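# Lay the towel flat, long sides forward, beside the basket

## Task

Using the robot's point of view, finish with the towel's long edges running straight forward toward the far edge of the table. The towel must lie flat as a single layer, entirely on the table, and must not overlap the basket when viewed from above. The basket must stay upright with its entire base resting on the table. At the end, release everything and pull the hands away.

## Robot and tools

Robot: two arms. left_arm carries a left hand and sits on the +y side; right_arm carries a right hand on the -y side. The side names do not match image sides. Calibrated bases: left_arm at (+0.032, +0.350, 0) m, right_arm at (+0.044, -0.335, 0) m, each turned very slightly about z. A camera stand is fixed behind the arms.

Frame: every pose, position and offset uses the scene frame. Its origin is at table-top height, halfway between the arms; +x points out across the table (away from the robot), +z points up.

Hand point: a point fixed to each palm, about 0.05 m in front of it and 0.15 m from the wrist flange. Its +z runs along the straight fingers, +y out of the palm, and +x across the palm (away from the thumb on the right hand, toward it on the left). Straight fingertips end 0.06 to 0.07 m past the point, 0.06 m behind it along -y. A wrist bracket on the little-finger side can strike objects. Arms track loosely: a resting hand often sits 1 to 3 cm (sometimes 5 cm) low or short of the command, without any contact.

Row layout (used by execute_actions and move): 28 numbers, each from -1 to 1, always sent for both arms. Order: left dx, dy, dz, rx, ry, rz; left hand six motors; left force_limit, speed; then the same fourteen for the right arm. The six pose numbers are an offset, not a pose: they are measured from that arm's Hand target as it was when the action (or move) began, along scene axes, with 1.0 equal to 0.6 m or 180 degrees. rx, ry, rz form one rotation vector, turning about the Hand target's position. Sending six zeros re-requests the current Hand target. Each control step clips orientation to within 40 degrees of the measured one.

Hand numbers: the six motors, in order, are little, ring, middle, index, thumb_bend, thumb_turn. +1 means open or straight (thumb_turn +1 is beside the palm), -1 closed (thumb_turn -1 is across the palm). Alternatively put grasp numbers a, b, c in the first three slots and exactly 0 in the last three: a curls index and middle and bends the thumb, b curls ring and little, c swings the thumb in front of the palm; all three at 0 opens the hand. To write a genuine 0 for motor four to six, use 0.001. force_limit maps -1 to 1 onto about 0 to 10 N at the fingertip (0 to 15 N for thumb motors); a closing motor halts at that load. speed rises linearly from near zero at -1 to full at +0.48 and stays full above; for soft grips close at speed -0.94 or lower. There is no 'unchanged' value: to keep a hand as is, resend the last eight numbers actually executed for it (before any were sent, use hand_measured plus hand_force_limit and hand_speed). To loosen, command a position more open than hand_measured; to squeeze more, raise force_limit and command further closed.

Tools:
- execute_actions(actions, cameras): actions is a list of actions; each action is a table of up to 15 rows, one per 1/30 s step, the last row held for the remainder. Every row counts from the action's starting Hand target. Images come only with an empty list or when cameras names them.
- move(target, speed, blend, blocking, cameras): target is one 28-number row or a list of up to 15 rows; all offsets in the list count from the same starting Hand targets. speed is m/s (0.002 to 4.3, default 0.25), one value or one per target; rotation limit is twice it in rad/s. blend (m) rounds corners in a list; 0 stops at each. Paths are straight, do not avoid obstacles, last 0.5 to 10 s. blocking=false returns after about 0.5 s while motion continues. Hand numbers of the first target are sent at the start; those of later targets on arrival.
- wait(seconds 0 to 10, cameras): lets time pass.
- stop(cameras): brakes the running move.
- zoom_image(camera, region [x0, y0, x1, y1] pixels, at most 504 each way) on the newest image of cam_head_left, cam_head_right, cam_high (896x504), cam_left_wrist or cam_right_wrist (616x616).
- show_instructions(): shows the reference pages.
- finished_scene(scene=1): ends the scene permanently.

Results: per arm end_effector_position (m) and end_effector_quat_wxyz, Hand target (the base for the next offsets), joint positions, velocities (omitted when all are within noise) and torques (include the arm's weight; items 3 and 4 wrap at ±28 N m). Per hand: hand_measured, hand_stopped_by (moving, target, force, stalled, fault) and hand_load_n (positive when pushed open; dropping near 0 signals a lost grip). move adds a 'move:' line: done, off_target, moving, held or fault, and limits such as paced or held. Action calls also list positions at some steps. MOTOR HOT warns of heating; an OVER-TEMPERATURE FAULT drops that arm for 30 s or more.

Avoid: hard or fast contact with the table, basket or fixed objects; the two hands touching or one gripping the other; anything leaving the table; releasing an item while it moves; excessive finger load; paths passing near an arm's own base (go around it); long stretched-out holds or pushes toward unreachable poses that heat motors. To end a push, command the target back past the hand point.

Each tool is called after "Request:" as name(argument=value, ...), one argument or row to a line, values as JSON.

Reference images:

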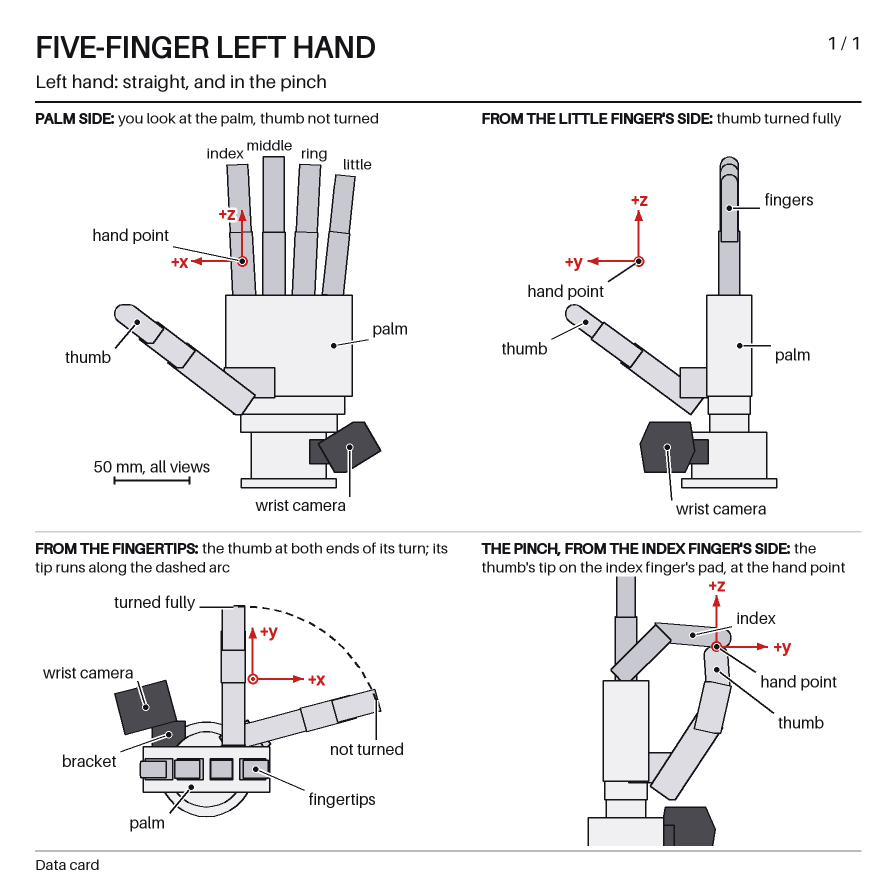

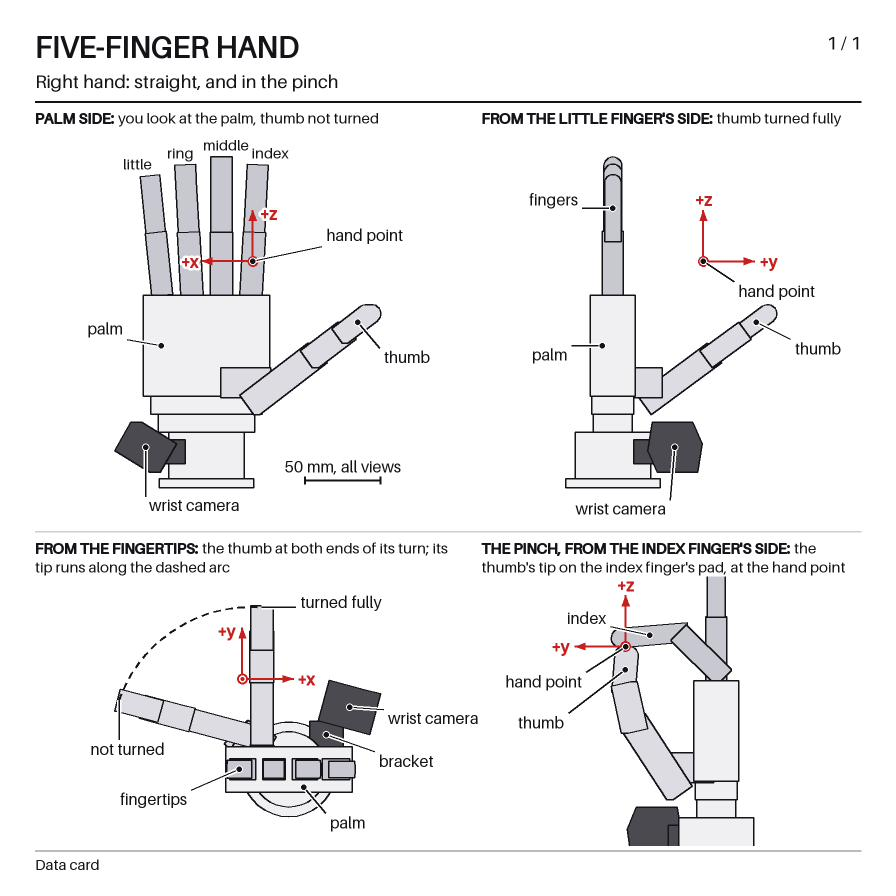

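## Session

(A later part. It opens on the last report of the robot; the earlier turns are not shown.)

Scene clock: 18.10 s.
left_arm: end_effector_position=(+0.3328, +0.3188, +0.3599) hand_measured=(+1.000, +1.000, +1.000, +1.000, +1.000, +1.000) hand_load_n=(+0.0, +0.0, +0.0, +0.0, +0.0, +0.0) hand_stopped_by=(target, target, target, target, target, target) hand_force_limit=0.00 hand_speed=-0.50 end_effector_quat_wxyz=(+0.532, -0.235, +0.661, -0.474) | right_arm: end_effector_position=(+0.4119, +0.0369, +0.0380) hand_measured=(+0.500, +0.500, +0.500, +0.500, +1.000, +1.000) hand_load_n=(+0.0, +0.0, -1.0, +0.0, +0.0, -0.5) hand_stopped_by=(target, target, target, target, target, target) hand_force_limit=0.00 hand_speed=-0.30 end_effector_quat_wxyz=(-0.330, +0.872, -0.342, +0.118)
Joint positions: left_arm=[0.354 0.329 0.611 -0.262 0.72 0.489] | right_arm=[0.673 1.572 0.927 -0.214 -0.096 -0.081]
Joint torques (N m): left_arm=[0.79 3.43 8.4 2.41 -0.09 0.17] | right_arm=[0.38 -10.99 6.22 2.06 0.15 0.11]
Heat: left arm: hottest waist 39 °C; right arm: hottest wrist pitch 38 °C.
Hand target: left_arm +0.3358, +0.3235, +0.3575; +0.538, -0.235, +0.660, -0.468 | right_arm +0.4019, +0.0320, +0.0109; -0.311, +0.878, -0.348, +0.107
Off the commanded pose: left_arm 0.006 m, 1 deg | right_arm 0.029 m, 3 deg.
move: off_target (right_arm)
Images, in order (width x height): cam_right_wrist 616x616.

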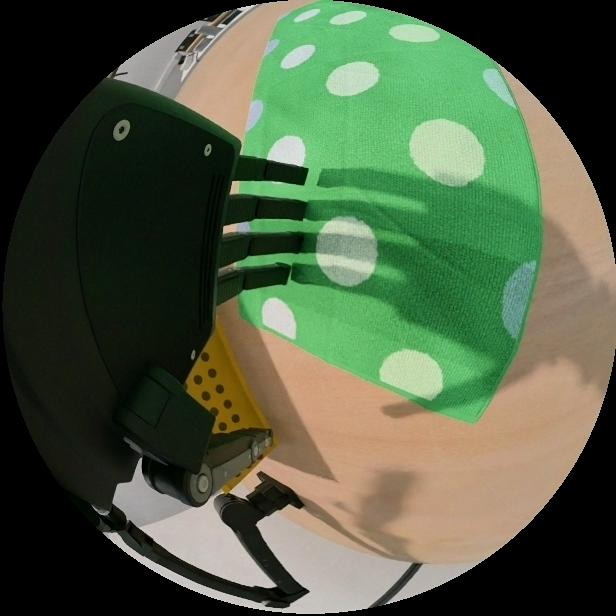

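Request:
execute_actions(
  actions=[],
)

Request:
zoom_image(
  camera="cam_head_left",
  region=[450, 270, 600, 400],
)

Request:
zoom_image(
  camera="cam_high",
  region=[390, 180, 520, 290],
)

Request:
zoom_image(
  camera="cam_left_wrist",
  region=[220, 340, 380, 470],
)

Scene clock: 18.37 s.
left_arm: end_effector_position=(+0.3328, +0.3188, +0.3599) hand_measured=(+1.000, +1.000, +1.000, +1.000, +1.000, +1.000) hand_load_n=(+0.0, -0.5, +0.0, +0.0, +0.0, +0.0) hand_stopped_by=(target, target, target, target, target, target) hand_force_limit=0.00 hand_speed=-0.50 end_effector_quat_wxyz=(+0.532, -0.235, +0.661, -0.474) | right_arm: end_effector_position=(+0.4119, +0.0369, +0.0380) hand_measured=(+0.500, +0.500, +0.500, +0.500, +1.000, +1.000) hand_load_n=(+0.0, +0.0, -0.5, +0.0, +0.0, +0.0) hand_stopped_by=(target, target, target, target, target, target) hand_force_limit=0.00 hand_speed=-0.30 end_effector_quat_wxyz=(-0.330, +0.872, -0.342, +0.118)
Joint positions: left_arm=[0.354 0.329 0.611 -0.262 0.72 0.489] | right_arm=[0.673 1.572 0.927 -0.214 -0.096 -0.081]
Joint velocities: within noise
Joint torques (N m): left_arm=[0.79 3.43 8.42 2.41 -0.08 0.17] | right_arm=[0.44 -10.99 6.22 2.02 0.15 0.11]
Heat: left arm: hottest waist 39 °C; right arm: hottest wrist pitch 38 °C.
Hand target: left_arm +0.3358, +0.3235, +0.3575; +0.538, -0.235, +0.660, -0.468 | right_arm +0.4019, +0.0320, +0.0109; -0.311, +0.878, -0.348, +0.106
Off the commanded pose: left_arm 0.006 m, 1 deg | right_arm 0.029 m, 3 deg.

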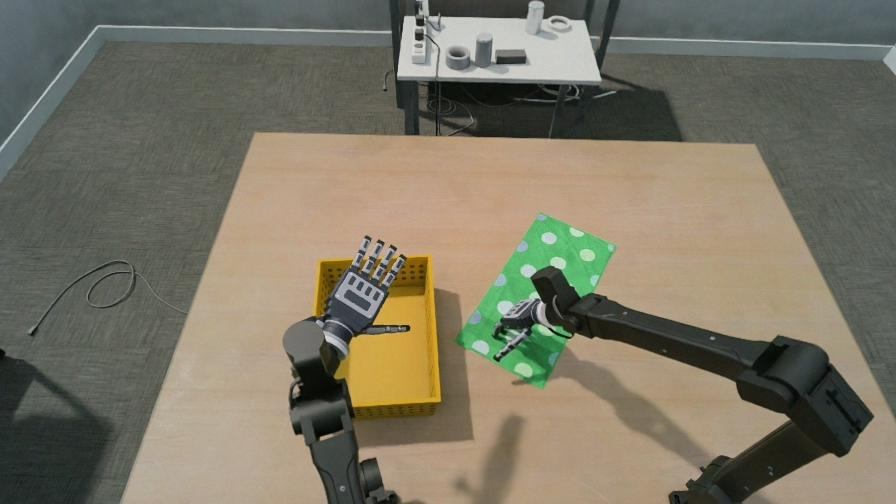

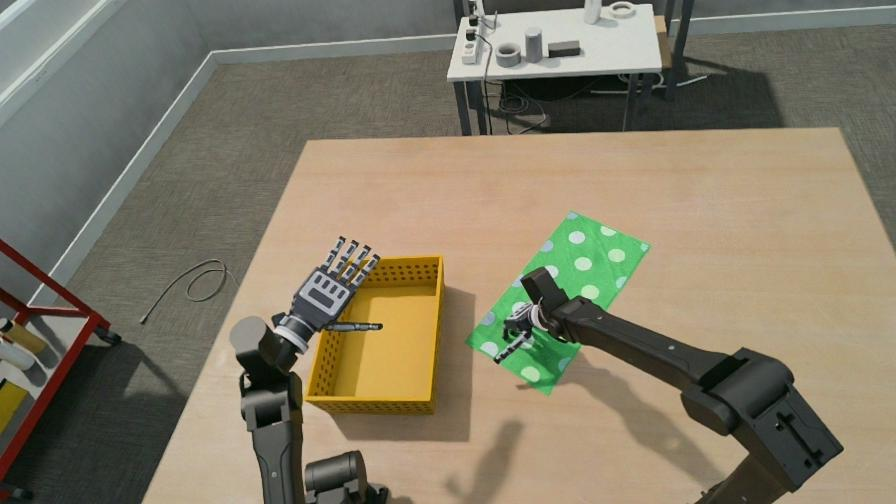

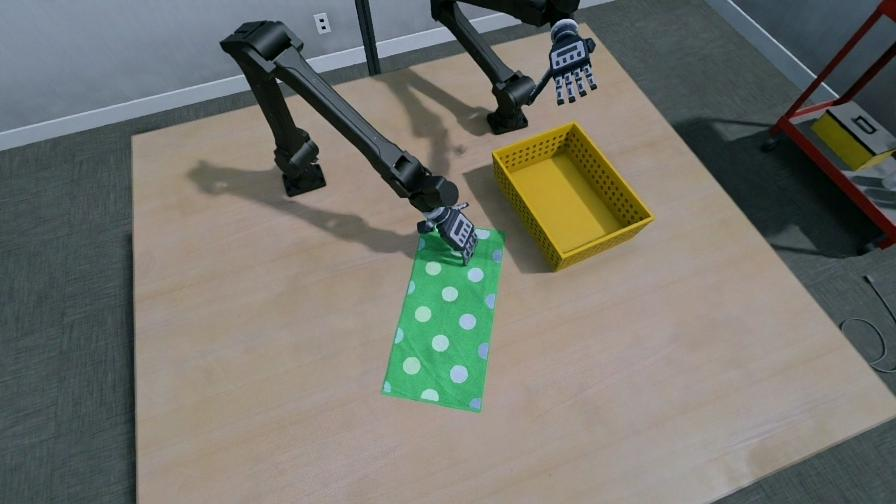

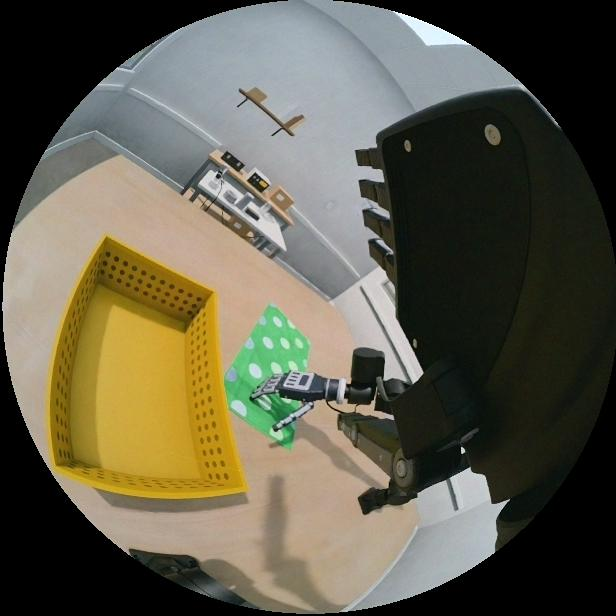

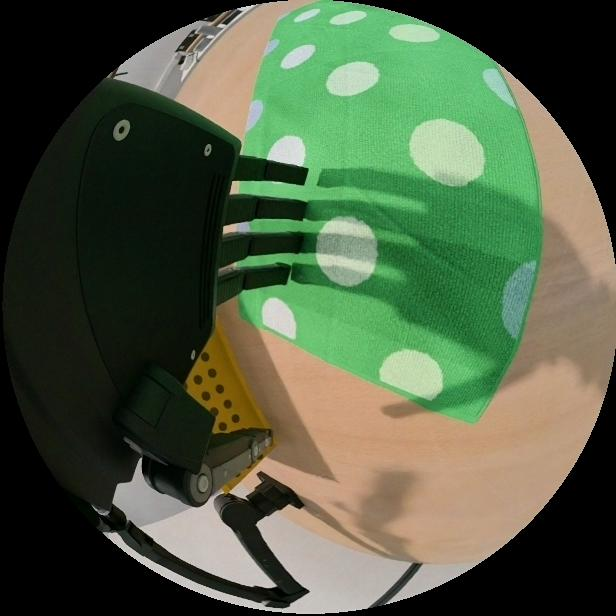

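Scaled by 3.360.

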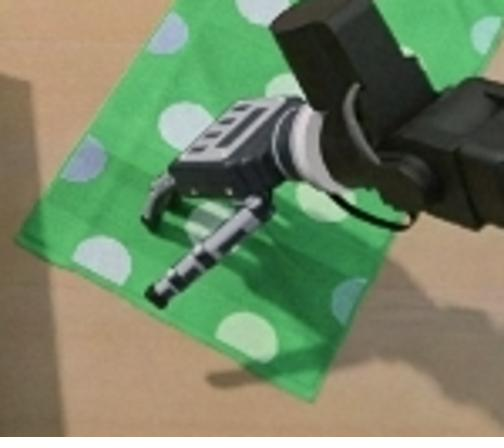

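Scaled by 3.877.

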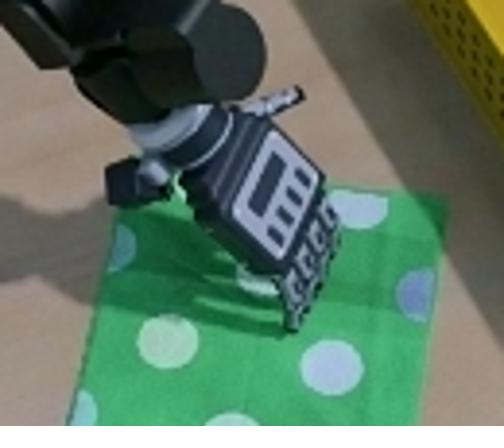

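Scaled by 3.150 from the camera's 616x616 image, which has a finer 880x880 frame.

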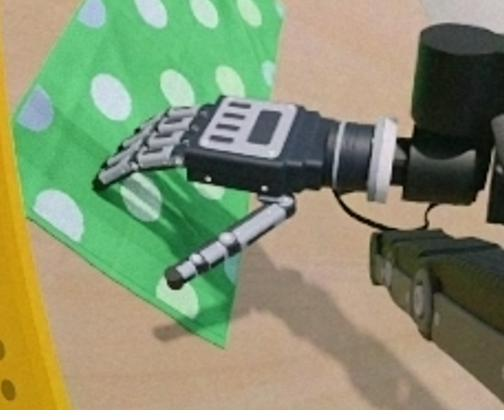

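Request:
move(
  target=[
    [0,0,0,0,0,0, 0,0,0,0,0,0, 0,-0.5, -0.035,-0.073,0,0,0,0.028, 0.5,0.5,0.5,0.5,1,1, 0,-0.3],
    [0,0,0,0,0,0, 0,0,0,0,0,0, 0,-0.5, -0.07,-0.146,0,0,0,0.056, 0.5,0.5,0.5,0.5,1,1, 0,-0.3],
  ],
  speed=0.08,
  blend=0.02,
  cameras=["all"],
)

Scene clock: 20.90 s.
left_arm: end_effector_position=(+0.3328, +0.3188, +0.3599) hand_measured=(+1.000, +1.000, +1.000, +1.000, +1.000, +1.000) hand_load_n=(+0.0, +0.0, +0.0, +0.0, +0.0, +0.0) hand_stopped_by=(target, target, target, target, target, target) hand_force_limit=0.00 hand_speed=-0.50 end_effector_quat_wxyz=(+0.532, -0.235, +0.661, -0.474) | right_arm: end_effector_position=(+0.3760, -0.0364, +0.0343) hand_measured=(+0.500, +0.500, +0.500, +0.500, +1.000, +1.000) hand_load_n=(+0.0, +0.0, +2.5, +0.0, +0.0, +0.0) hand_stopped_by=(target, target, target, target, target, target) hand_force_limit=0.00 hand_speed=-0.30 end_effector_quat_wxyz=(-0.350, +0.894, -0.264, +0.095)
Joint positions: left_arm=[0.354 0.329 0.611 -0.262 0.72 0.489] | right_arm=[0.552 1.419 0.738 -0.196 -0.288 -0.306]
Joint torques (N m): left_arm=[0.79 3.43 8.4 2.43 -0.08 0.17] | right_arm=[-0.67 -9.82 5.18 0.27 0.14 -0.13]
Heat: left arm: hottest waist 39 °C; right arm: hottest wrist pitch 38 °C.
Hand target: left_arm +0.3358, +0.3235, +0.3575; +0.538, -0.235, +0.660, -0.468 | right_arm +0.3598, -0.0555, +0.0109; -0.319, +0.905, -0.270, +0.079
Off the commanded pose: left_arm 0.006 m, 1 deg | right_arm 0.034 m, 4 deg.
move: off_target (right_arm)

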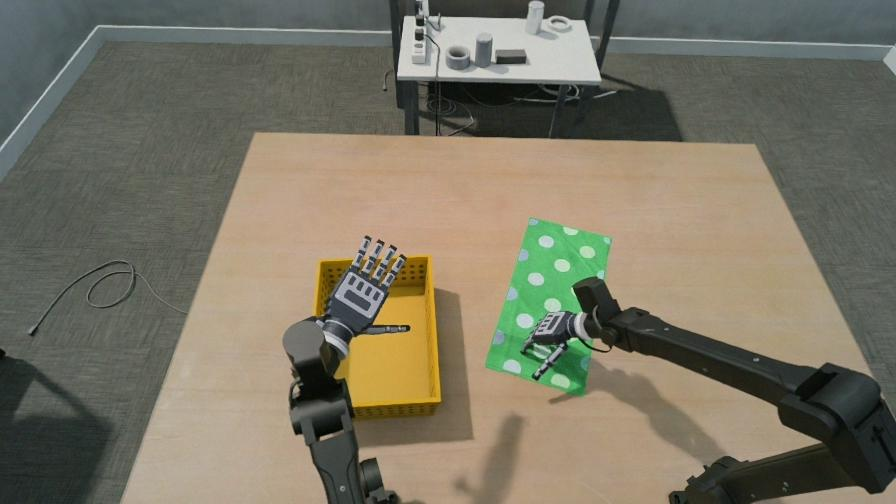

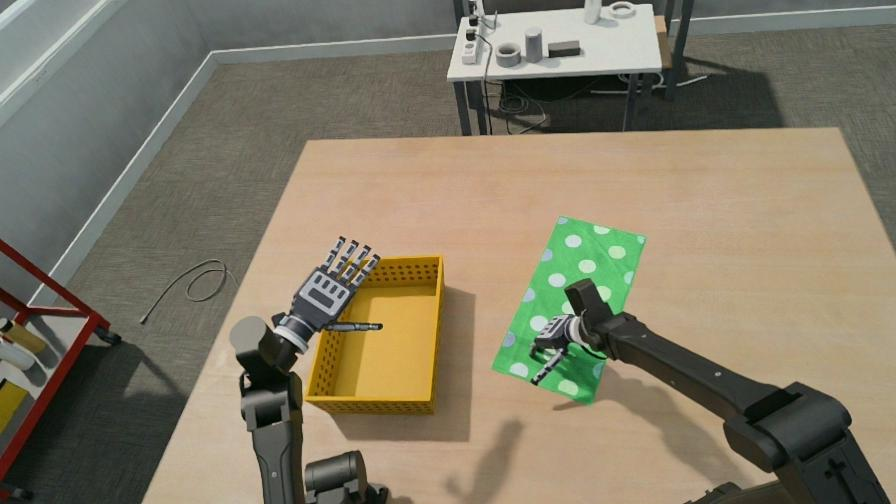

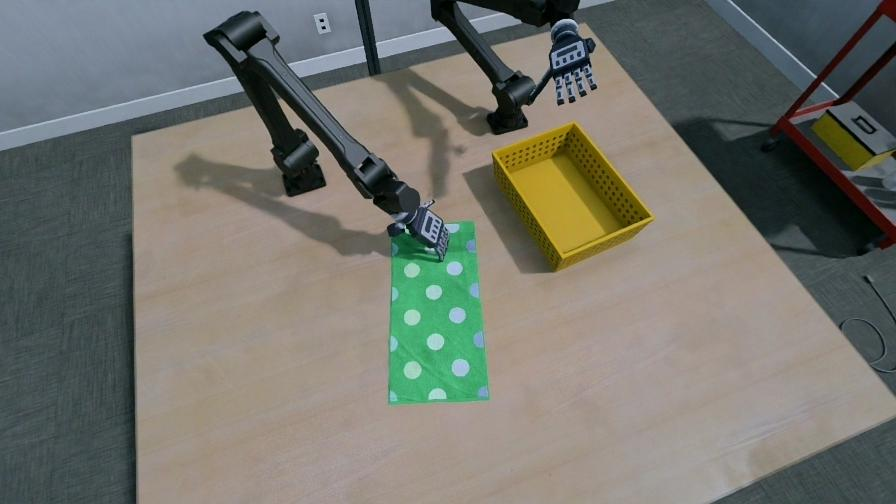

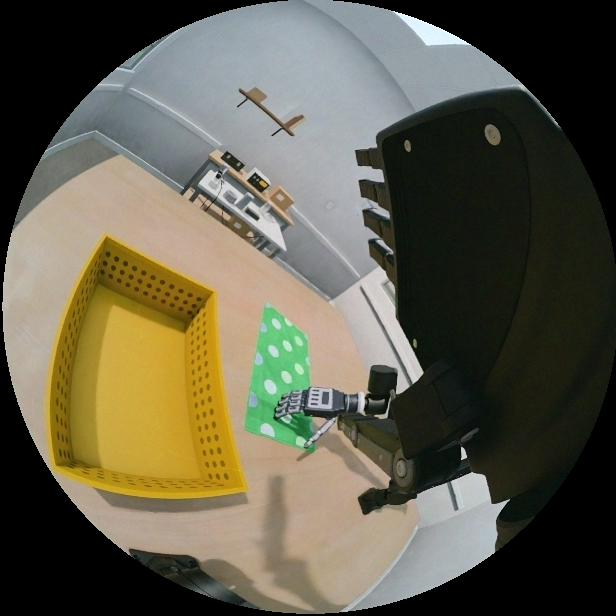

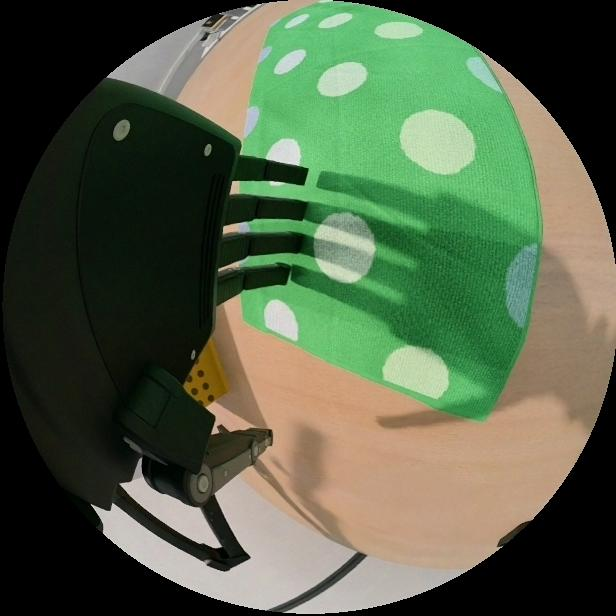

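Request:
move(
  target=[
    [0,0,0,0,0,0, 0,0,0,0,0,0, 0,-0.5, -0.045,-0.083,0,0,0,0.03, 0.5,0.5,0.5,0.5,1,1, 0,-0.3],
    [0,0,0,0,0,0, 0,0,0,0,0,0, 0,-0.5, -0.08,-0.16,0,0,0,0.06, 0.5,0.5,0.5,0.5,1,1, 0,-0.3],
  ],
  speed=0.08,
  blend=0.02,
  cameras=["all"],
)

Scene clock: 23.37 s.
left_arm: end_effector_position=(+0.3328, +0.3188, +0.3599) hand_measured=(+1.000, +1.000, +1.000, +1.000, +1.000, +1.000) hand_load_n=(-0.5, +0.0, +0.0, +0.0, +0.0, +0.0) hand_stopped_by=(target, target, target, target, target, target) hand_force_limit=0.00 hand_speed=-0.50 end_effector_quat_wxyz=(+0.532, -0.235, +0.661, -0.474) | right_arm: end_effector_position=(+0.3319, -0.1359, +0.0319) hand_measured=(+0.500, +0.500, +0.500, +0.500, +1.000, +1.000) hand_load_n=(+0.0, +0.0, +3.5, +0.0, +0.0, +0.0) hand_stopped_by=(target, target, target, target, target, target) hand_force_limit=0.00 hand_speed=-0.30 end_effector_quat_wxyz=(-0.350, +0.918, -0.173, +0.071)
Joint positions: left_arm=[0.354 0.329 0.611 -0.262 0.72 0.489] | right_arm=[0.336 1.233 0.586 -0.371 -0.507 -0.681]
Joint torques (N m): left_arm=[0.79 3.43 8.42 2.43 -0.08 0.17] | right_arm=[-0.67 -6.18 4.93 0.05 0.29 -0.14]
Heat: left arm: hottest waist 39 °C; right arm: hottest wrist pitch 38 °C.
Hand target: left_arm +0.3358, +0.3235, +0.3575; +0.538, -0.235, +0.660, -0.468 | right_arm +0.3119, -0.1515, +0.0109; -0.325, +0.927, -0.183, +0.048
Off the commanded pose: left_arm 0.006 m, 1 deg | right_arm 0.033 m, 4 deg.
move: off_target (right_arm)

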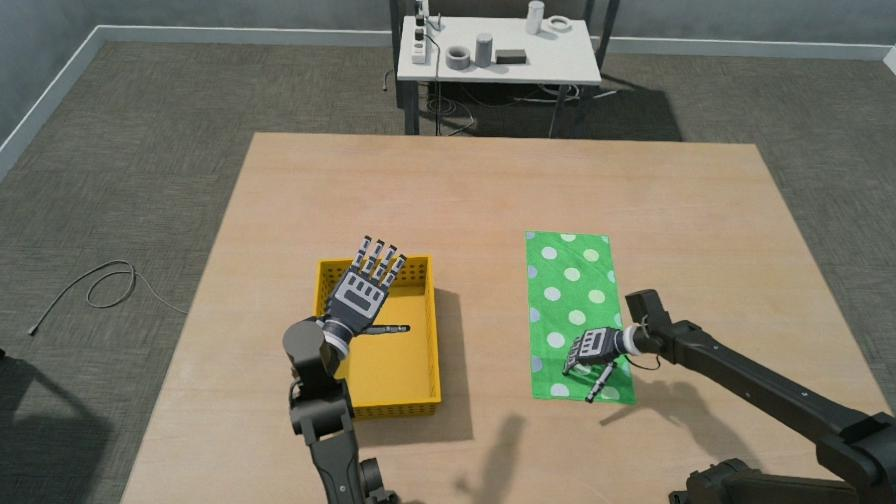

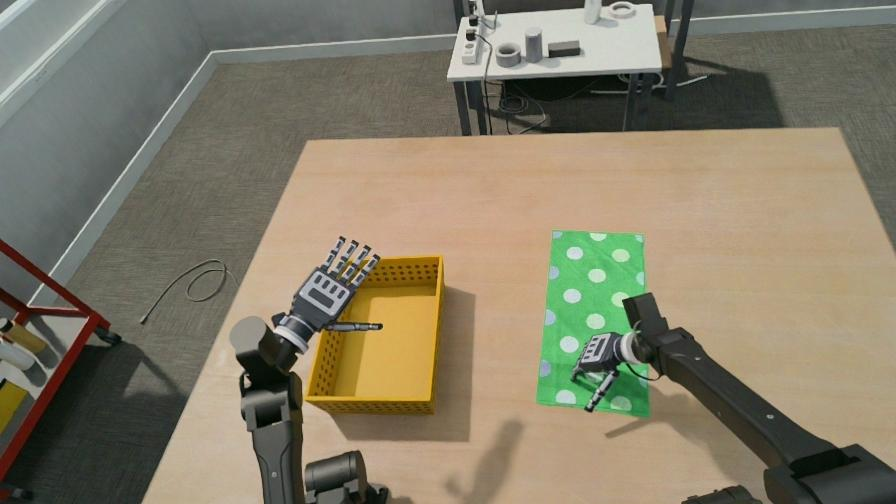

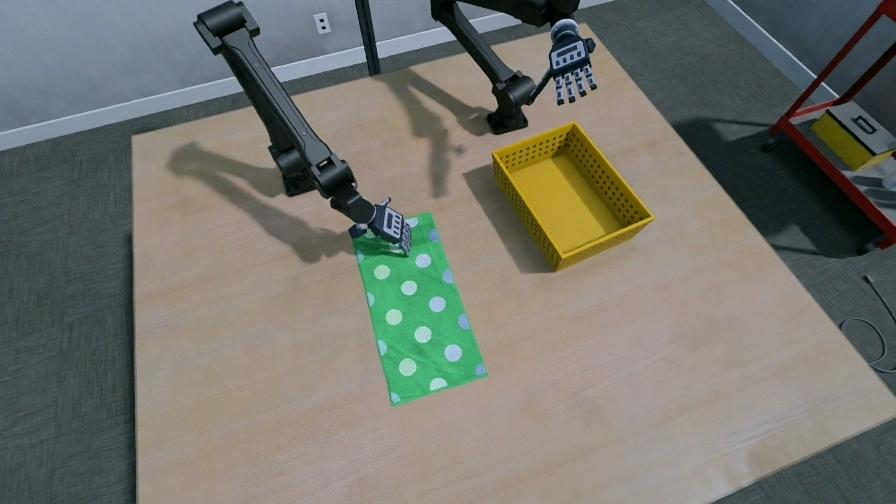

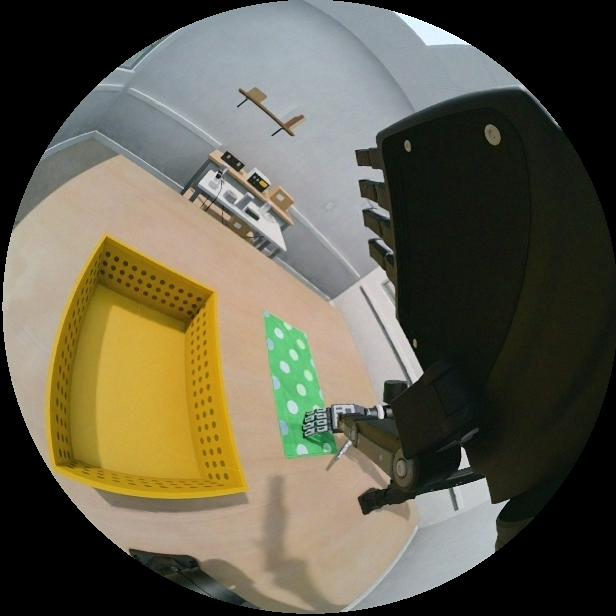

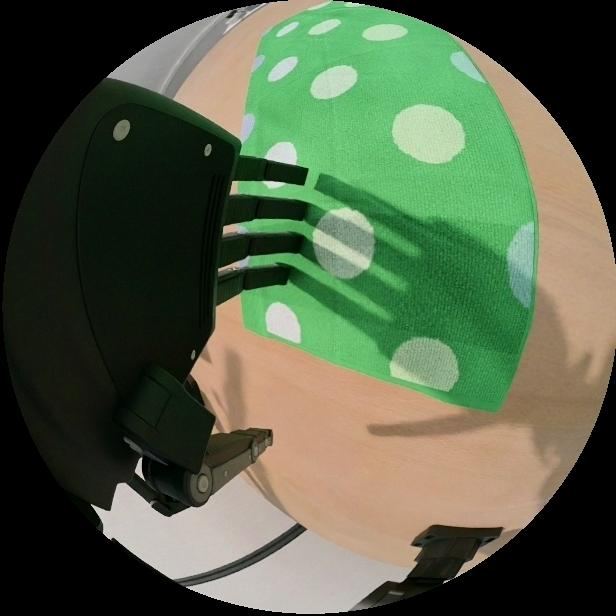

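Request:
zoom_image(
  camera="cam_head_left",
  region=[510, 220, 660, 420],
)

Request:
zoom_image(
  camera="cam_head_right",
  region=[520, 220, 670, 420],
)

Request:
zoom_image(
  camera="cam_high",
  region=[330, 200, 500, 410],
)

Scaled by 2.520.

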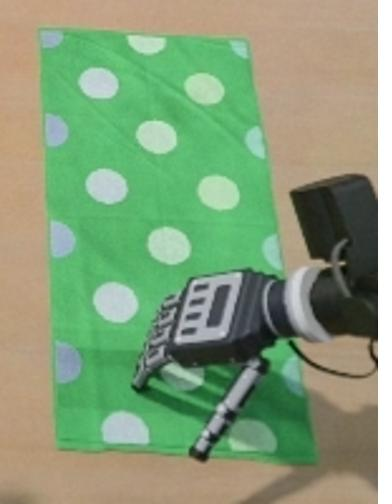

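Scaled by 2.520.

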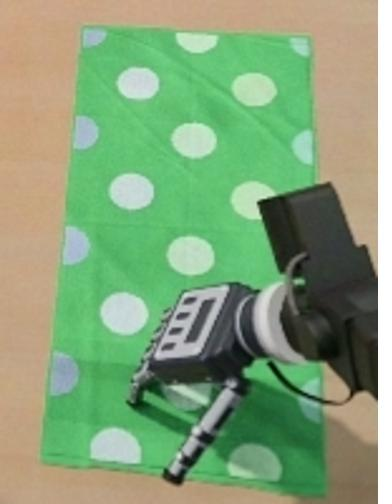

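Scaled by 2.400.

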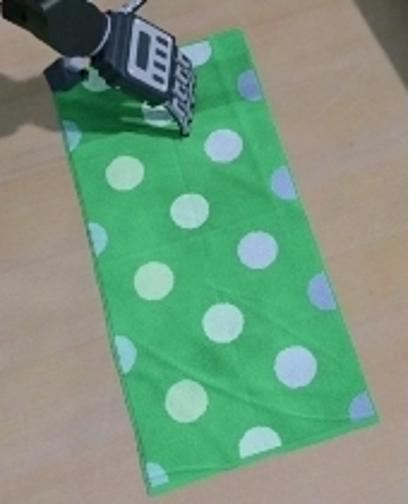

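Request:
move(
  target=[0,0,0,0,0,0, 0,0,0,0,0,0, 0,-0.5, -0.008,-0.04,0,0,0,0.017, 0.5,0.5,0.5,0.5,1,1, 0,-0.3],
  speed=0.06,
  cameras=["all"],
)

Request:
zoom_image(
  camera="cam_head_left",
  region=[510, 220, 660, 420],
)

Request:
zoom_image(
  camera="cam_head_right",
  region=[520, 220, 670, 420],
)

Request:
zoom_image(
  camera="cam_high",
  region=[330, 200, 500, 410],
)

Scene clock: 25.40 s.
left_arm: end_effector_position=(+0.3328, +0.3188, +0.3599) hand_measured=(+1.000, +1.000, +1.000, +1.000, +1.000, +1.000) hand_load_n=(+0.0, +0.0, +0.0, +0.0, +0.0, +0.0) hand_stopped_by=(target, target, target, target, target, target) hand_force_limit=0.00 hand_speed=-0.50 end_effector_quat_wxyz=(+0.532, -0.235, +0.661, -0.474) | right_arm: end_effector_position=(+0.3274, -0.1605, +0.0315) hand_measured=(+0.500, +0.500, +0.500, +0.500, +1.000, +1.000) hand_load_n=(+0.0, +0.0, +4.0, +0.0, +0.0, +0.0) hand_stopped_by=(target, target, target, target, target, target) hand_force_limit=0.00 hand_speed=-0.30 end_effector_quat_wxyz=(-0.350, +0.923, -0.148, +0.063)
Joint positions: left_arm=[0.354 0.329 0.611 -0.262 0.72 0.489] | right_arm=[0.261 1.217 0.582 -0.452 -0.566 -0.815]
Joint torques (N m): left_arm=[0.79 3.43 8.4 2.4 -0.09 0.17] | right_arm=[-0.85 -5.83 4.81 0.02 0.4 -0.2]
Heat: left arm: hottest waist 39 °C; right arm: hottest wrist pitch 38 °C.
Hand target: left_arm +0.3358, +0.3235, +0.3575; +0.538, -0.235, +0.660, -0.468 | right_arm +0.3070, -0.1756, +0.0109; -0.326, +0.931, -0.159, +0.040
Off the commanded pose: left_arm 0.006 m, 1 deg | right_arm 0.033 m, 4 deg.
move: off_target (right_arm)

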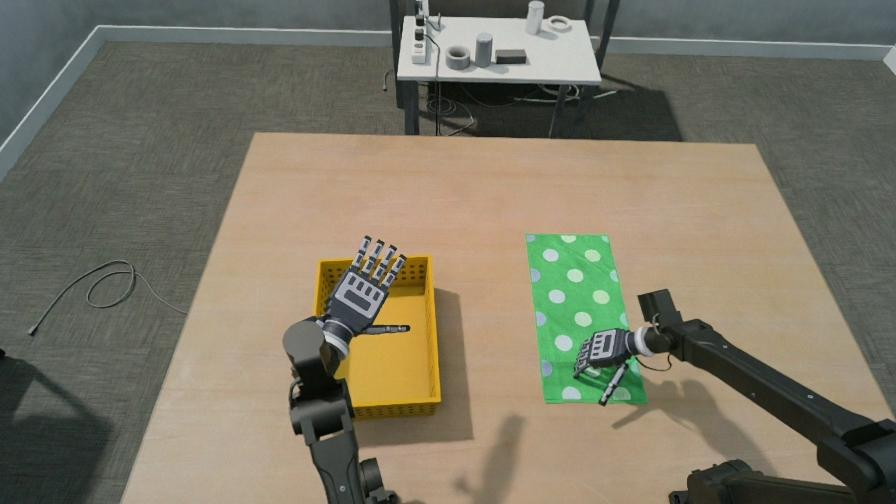

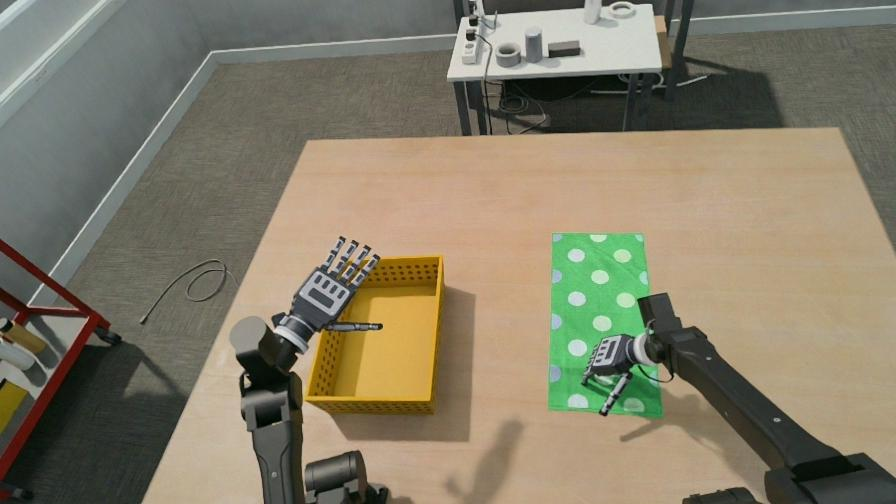

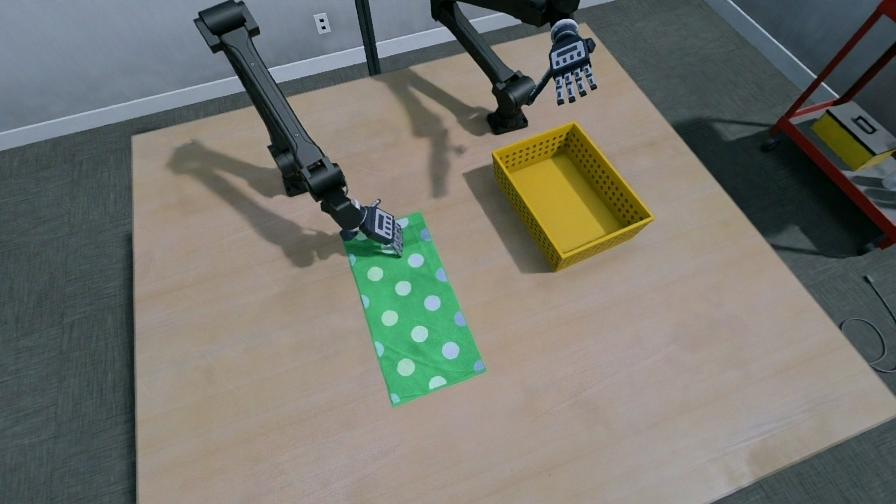

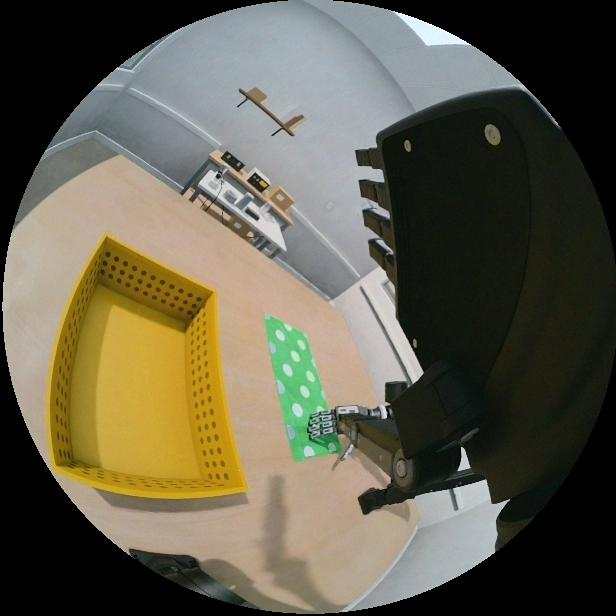

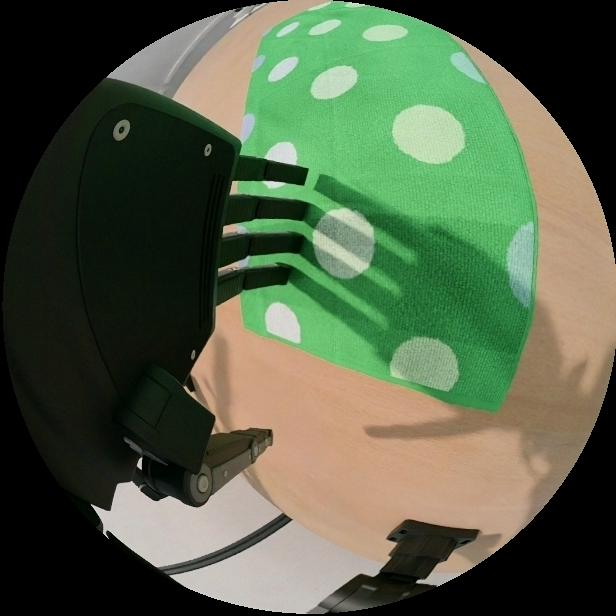

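Scaled by 2.520.

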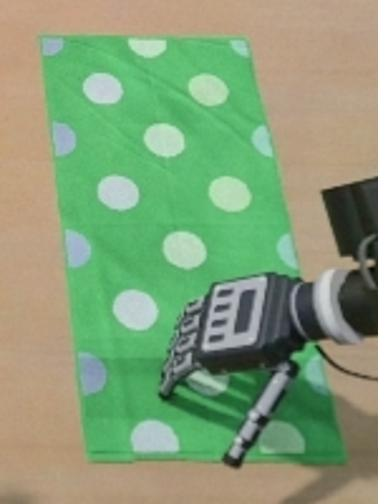

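Scaled by 2.520.

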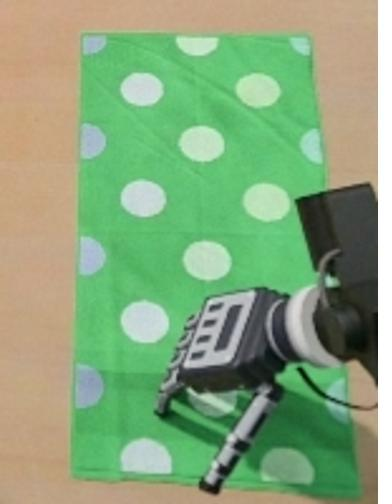

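Scaled by 2.400.

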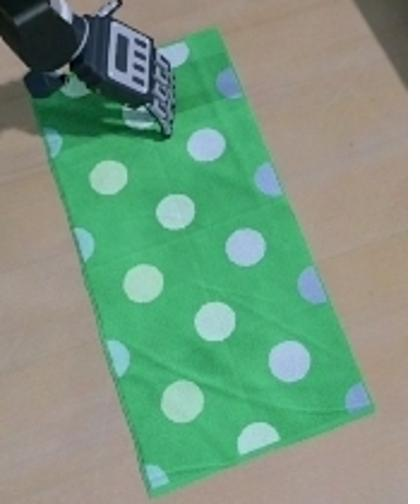

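Request:
move(
  target=[
    [0,0,0,0,0,0, 0,0,0,0,0,0, 0,-0.5, 0.025,0.017,0.03,0,0,0, 0.5,0.5,0.5,0.5,1,1, 0,-0.3],
    [0,0,0,0,0,0, 0,0,0,0,0,0, 0,-0.5, 0.025,0.017,0.25,0,0,0, 0.5,0.5,0.5,0.5,1,1, 0,-0.3],
  ],
  speed=0.12,
  blend=0.01,
  cameras=["all"],
)

Request:
zoom_image(
  camera="cam_head_left",
  region=[510, 220, 660, 420],
)

Request:
zoom_image(
  camera="cam_head_right",
  region=[520, 220, 670, 420],
)

Request:
zoom_image(
  camera="cam_high",
  region=[330, 200, 500, 410],
)

Scene clock: 27.80 s.
left_arm: end_effector_position=(+0.3328, +0.3188, +0.3599) hand_measured=(+1.000, +1.000, +1.000, +1.000, +1.000, +1.000) hand_load_n=(+0.0, +0.0, +0.0, +0.0, +0.0, +0.0) hand_stopped_by=(target, target, target, target, target, target) hand_force_limit=0.00 hand_speed=-0.50 end_effector_quat_wxyz=(+0.532, -0.235, +0.661, -0.474) | right_arm: end_effector_position=(+0.3107, -0.1694, +0.1413) hand_measured=(+0.500, +0.500, +0.500, +0.500, +1.000, +1.000) hand_load_n=(+0.0, +0.0, +0.0, +0.0, +0.0, +0.0) hand_stopped_by=(target, target, target, target, target, target) hand_force_limit=0.00 hand_speed=-0.30 end_effector_quat_wxyz=(-0.319, +0.933, -0.166, +0.023)
Joint positions: left_arm=[0.354 0.329 0.611 -0.262 0.72 0.489] | right_arm=[0.261 1.072 0.816 -0.938 -0.546 -0.816]
Joint torques (N m): left_arm=[0.79 3.43 8.4 2.41 -0.08 0.17] | right_arm=[0.32 -6.83 12.75 0.54 -0.21 0.01]
Heat: left arm: hottest waist 39 °C; right arm: hottest wrist pitch 38 °C.
Hand target: left_arm +0.3358, +0.3235, +0.3575; +0.538, -0.235, +0.660, -0.468 | right_arm +0.3221, -0.1653, +0.1611; -0.326, +0.931, -0.159, +0.040
Off the commanded pose: left_arm 0.006 m, 1 deg | right_arm 0.023 m, 2 deg.
move: off_target (right_arm)

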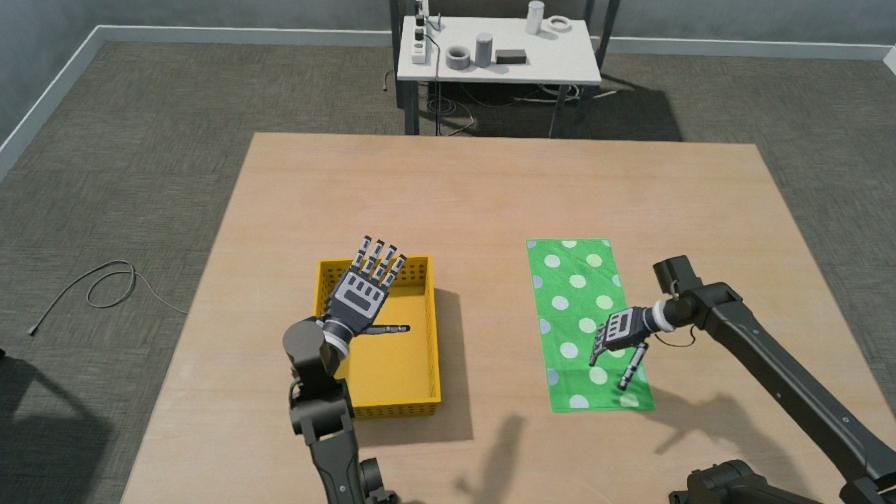

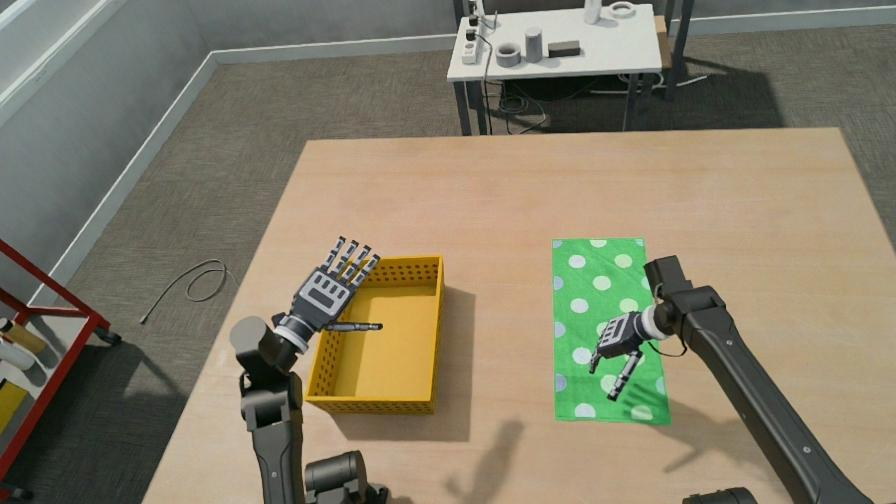

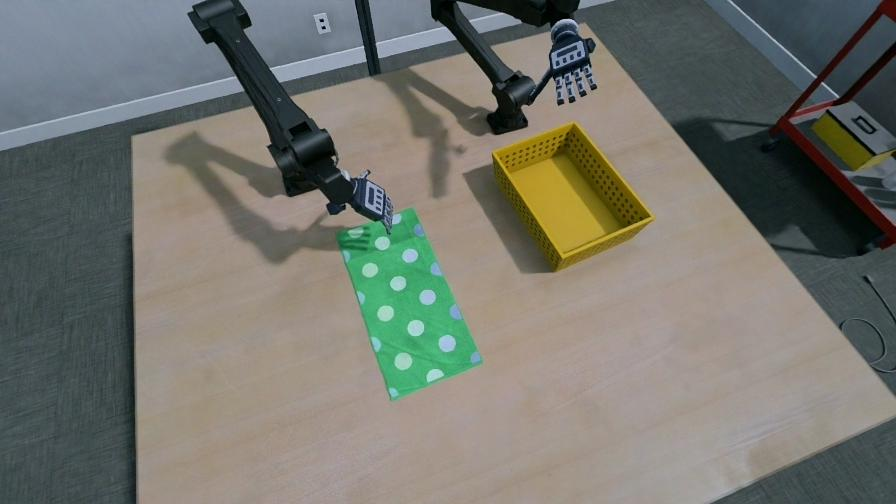

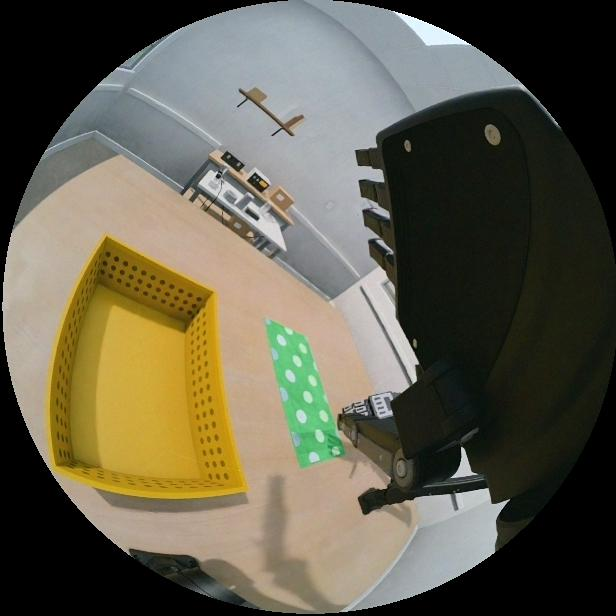

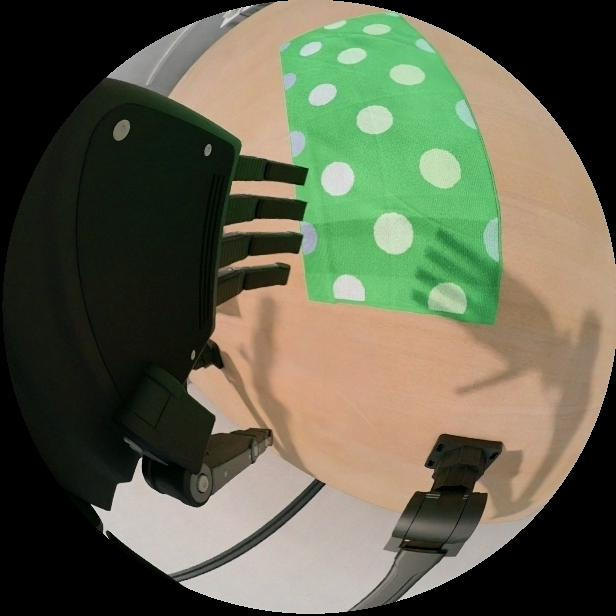

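Scaled by 2.520.

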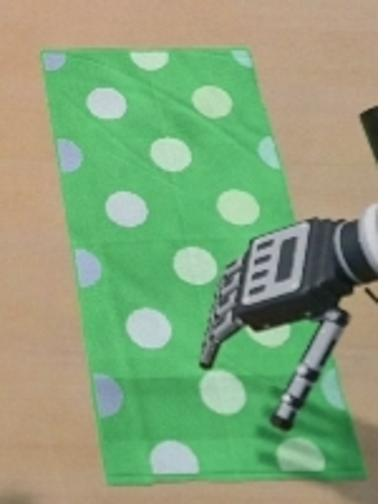

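Scaled by 2.520.

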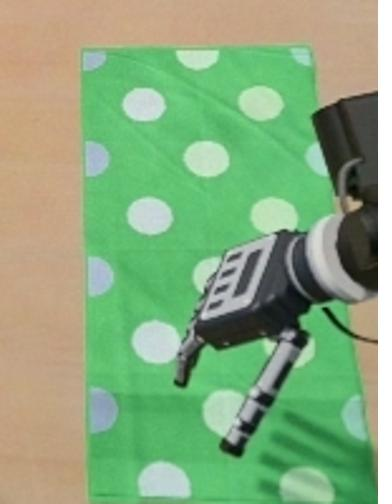

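Scaled by 2.400.

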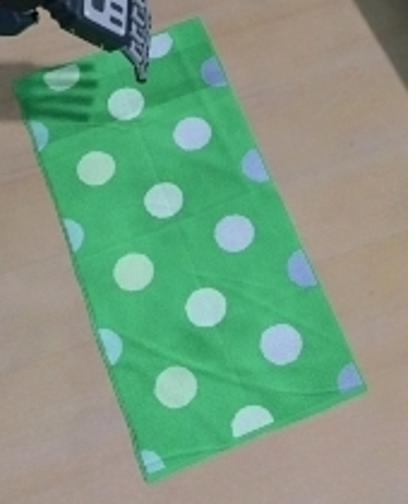

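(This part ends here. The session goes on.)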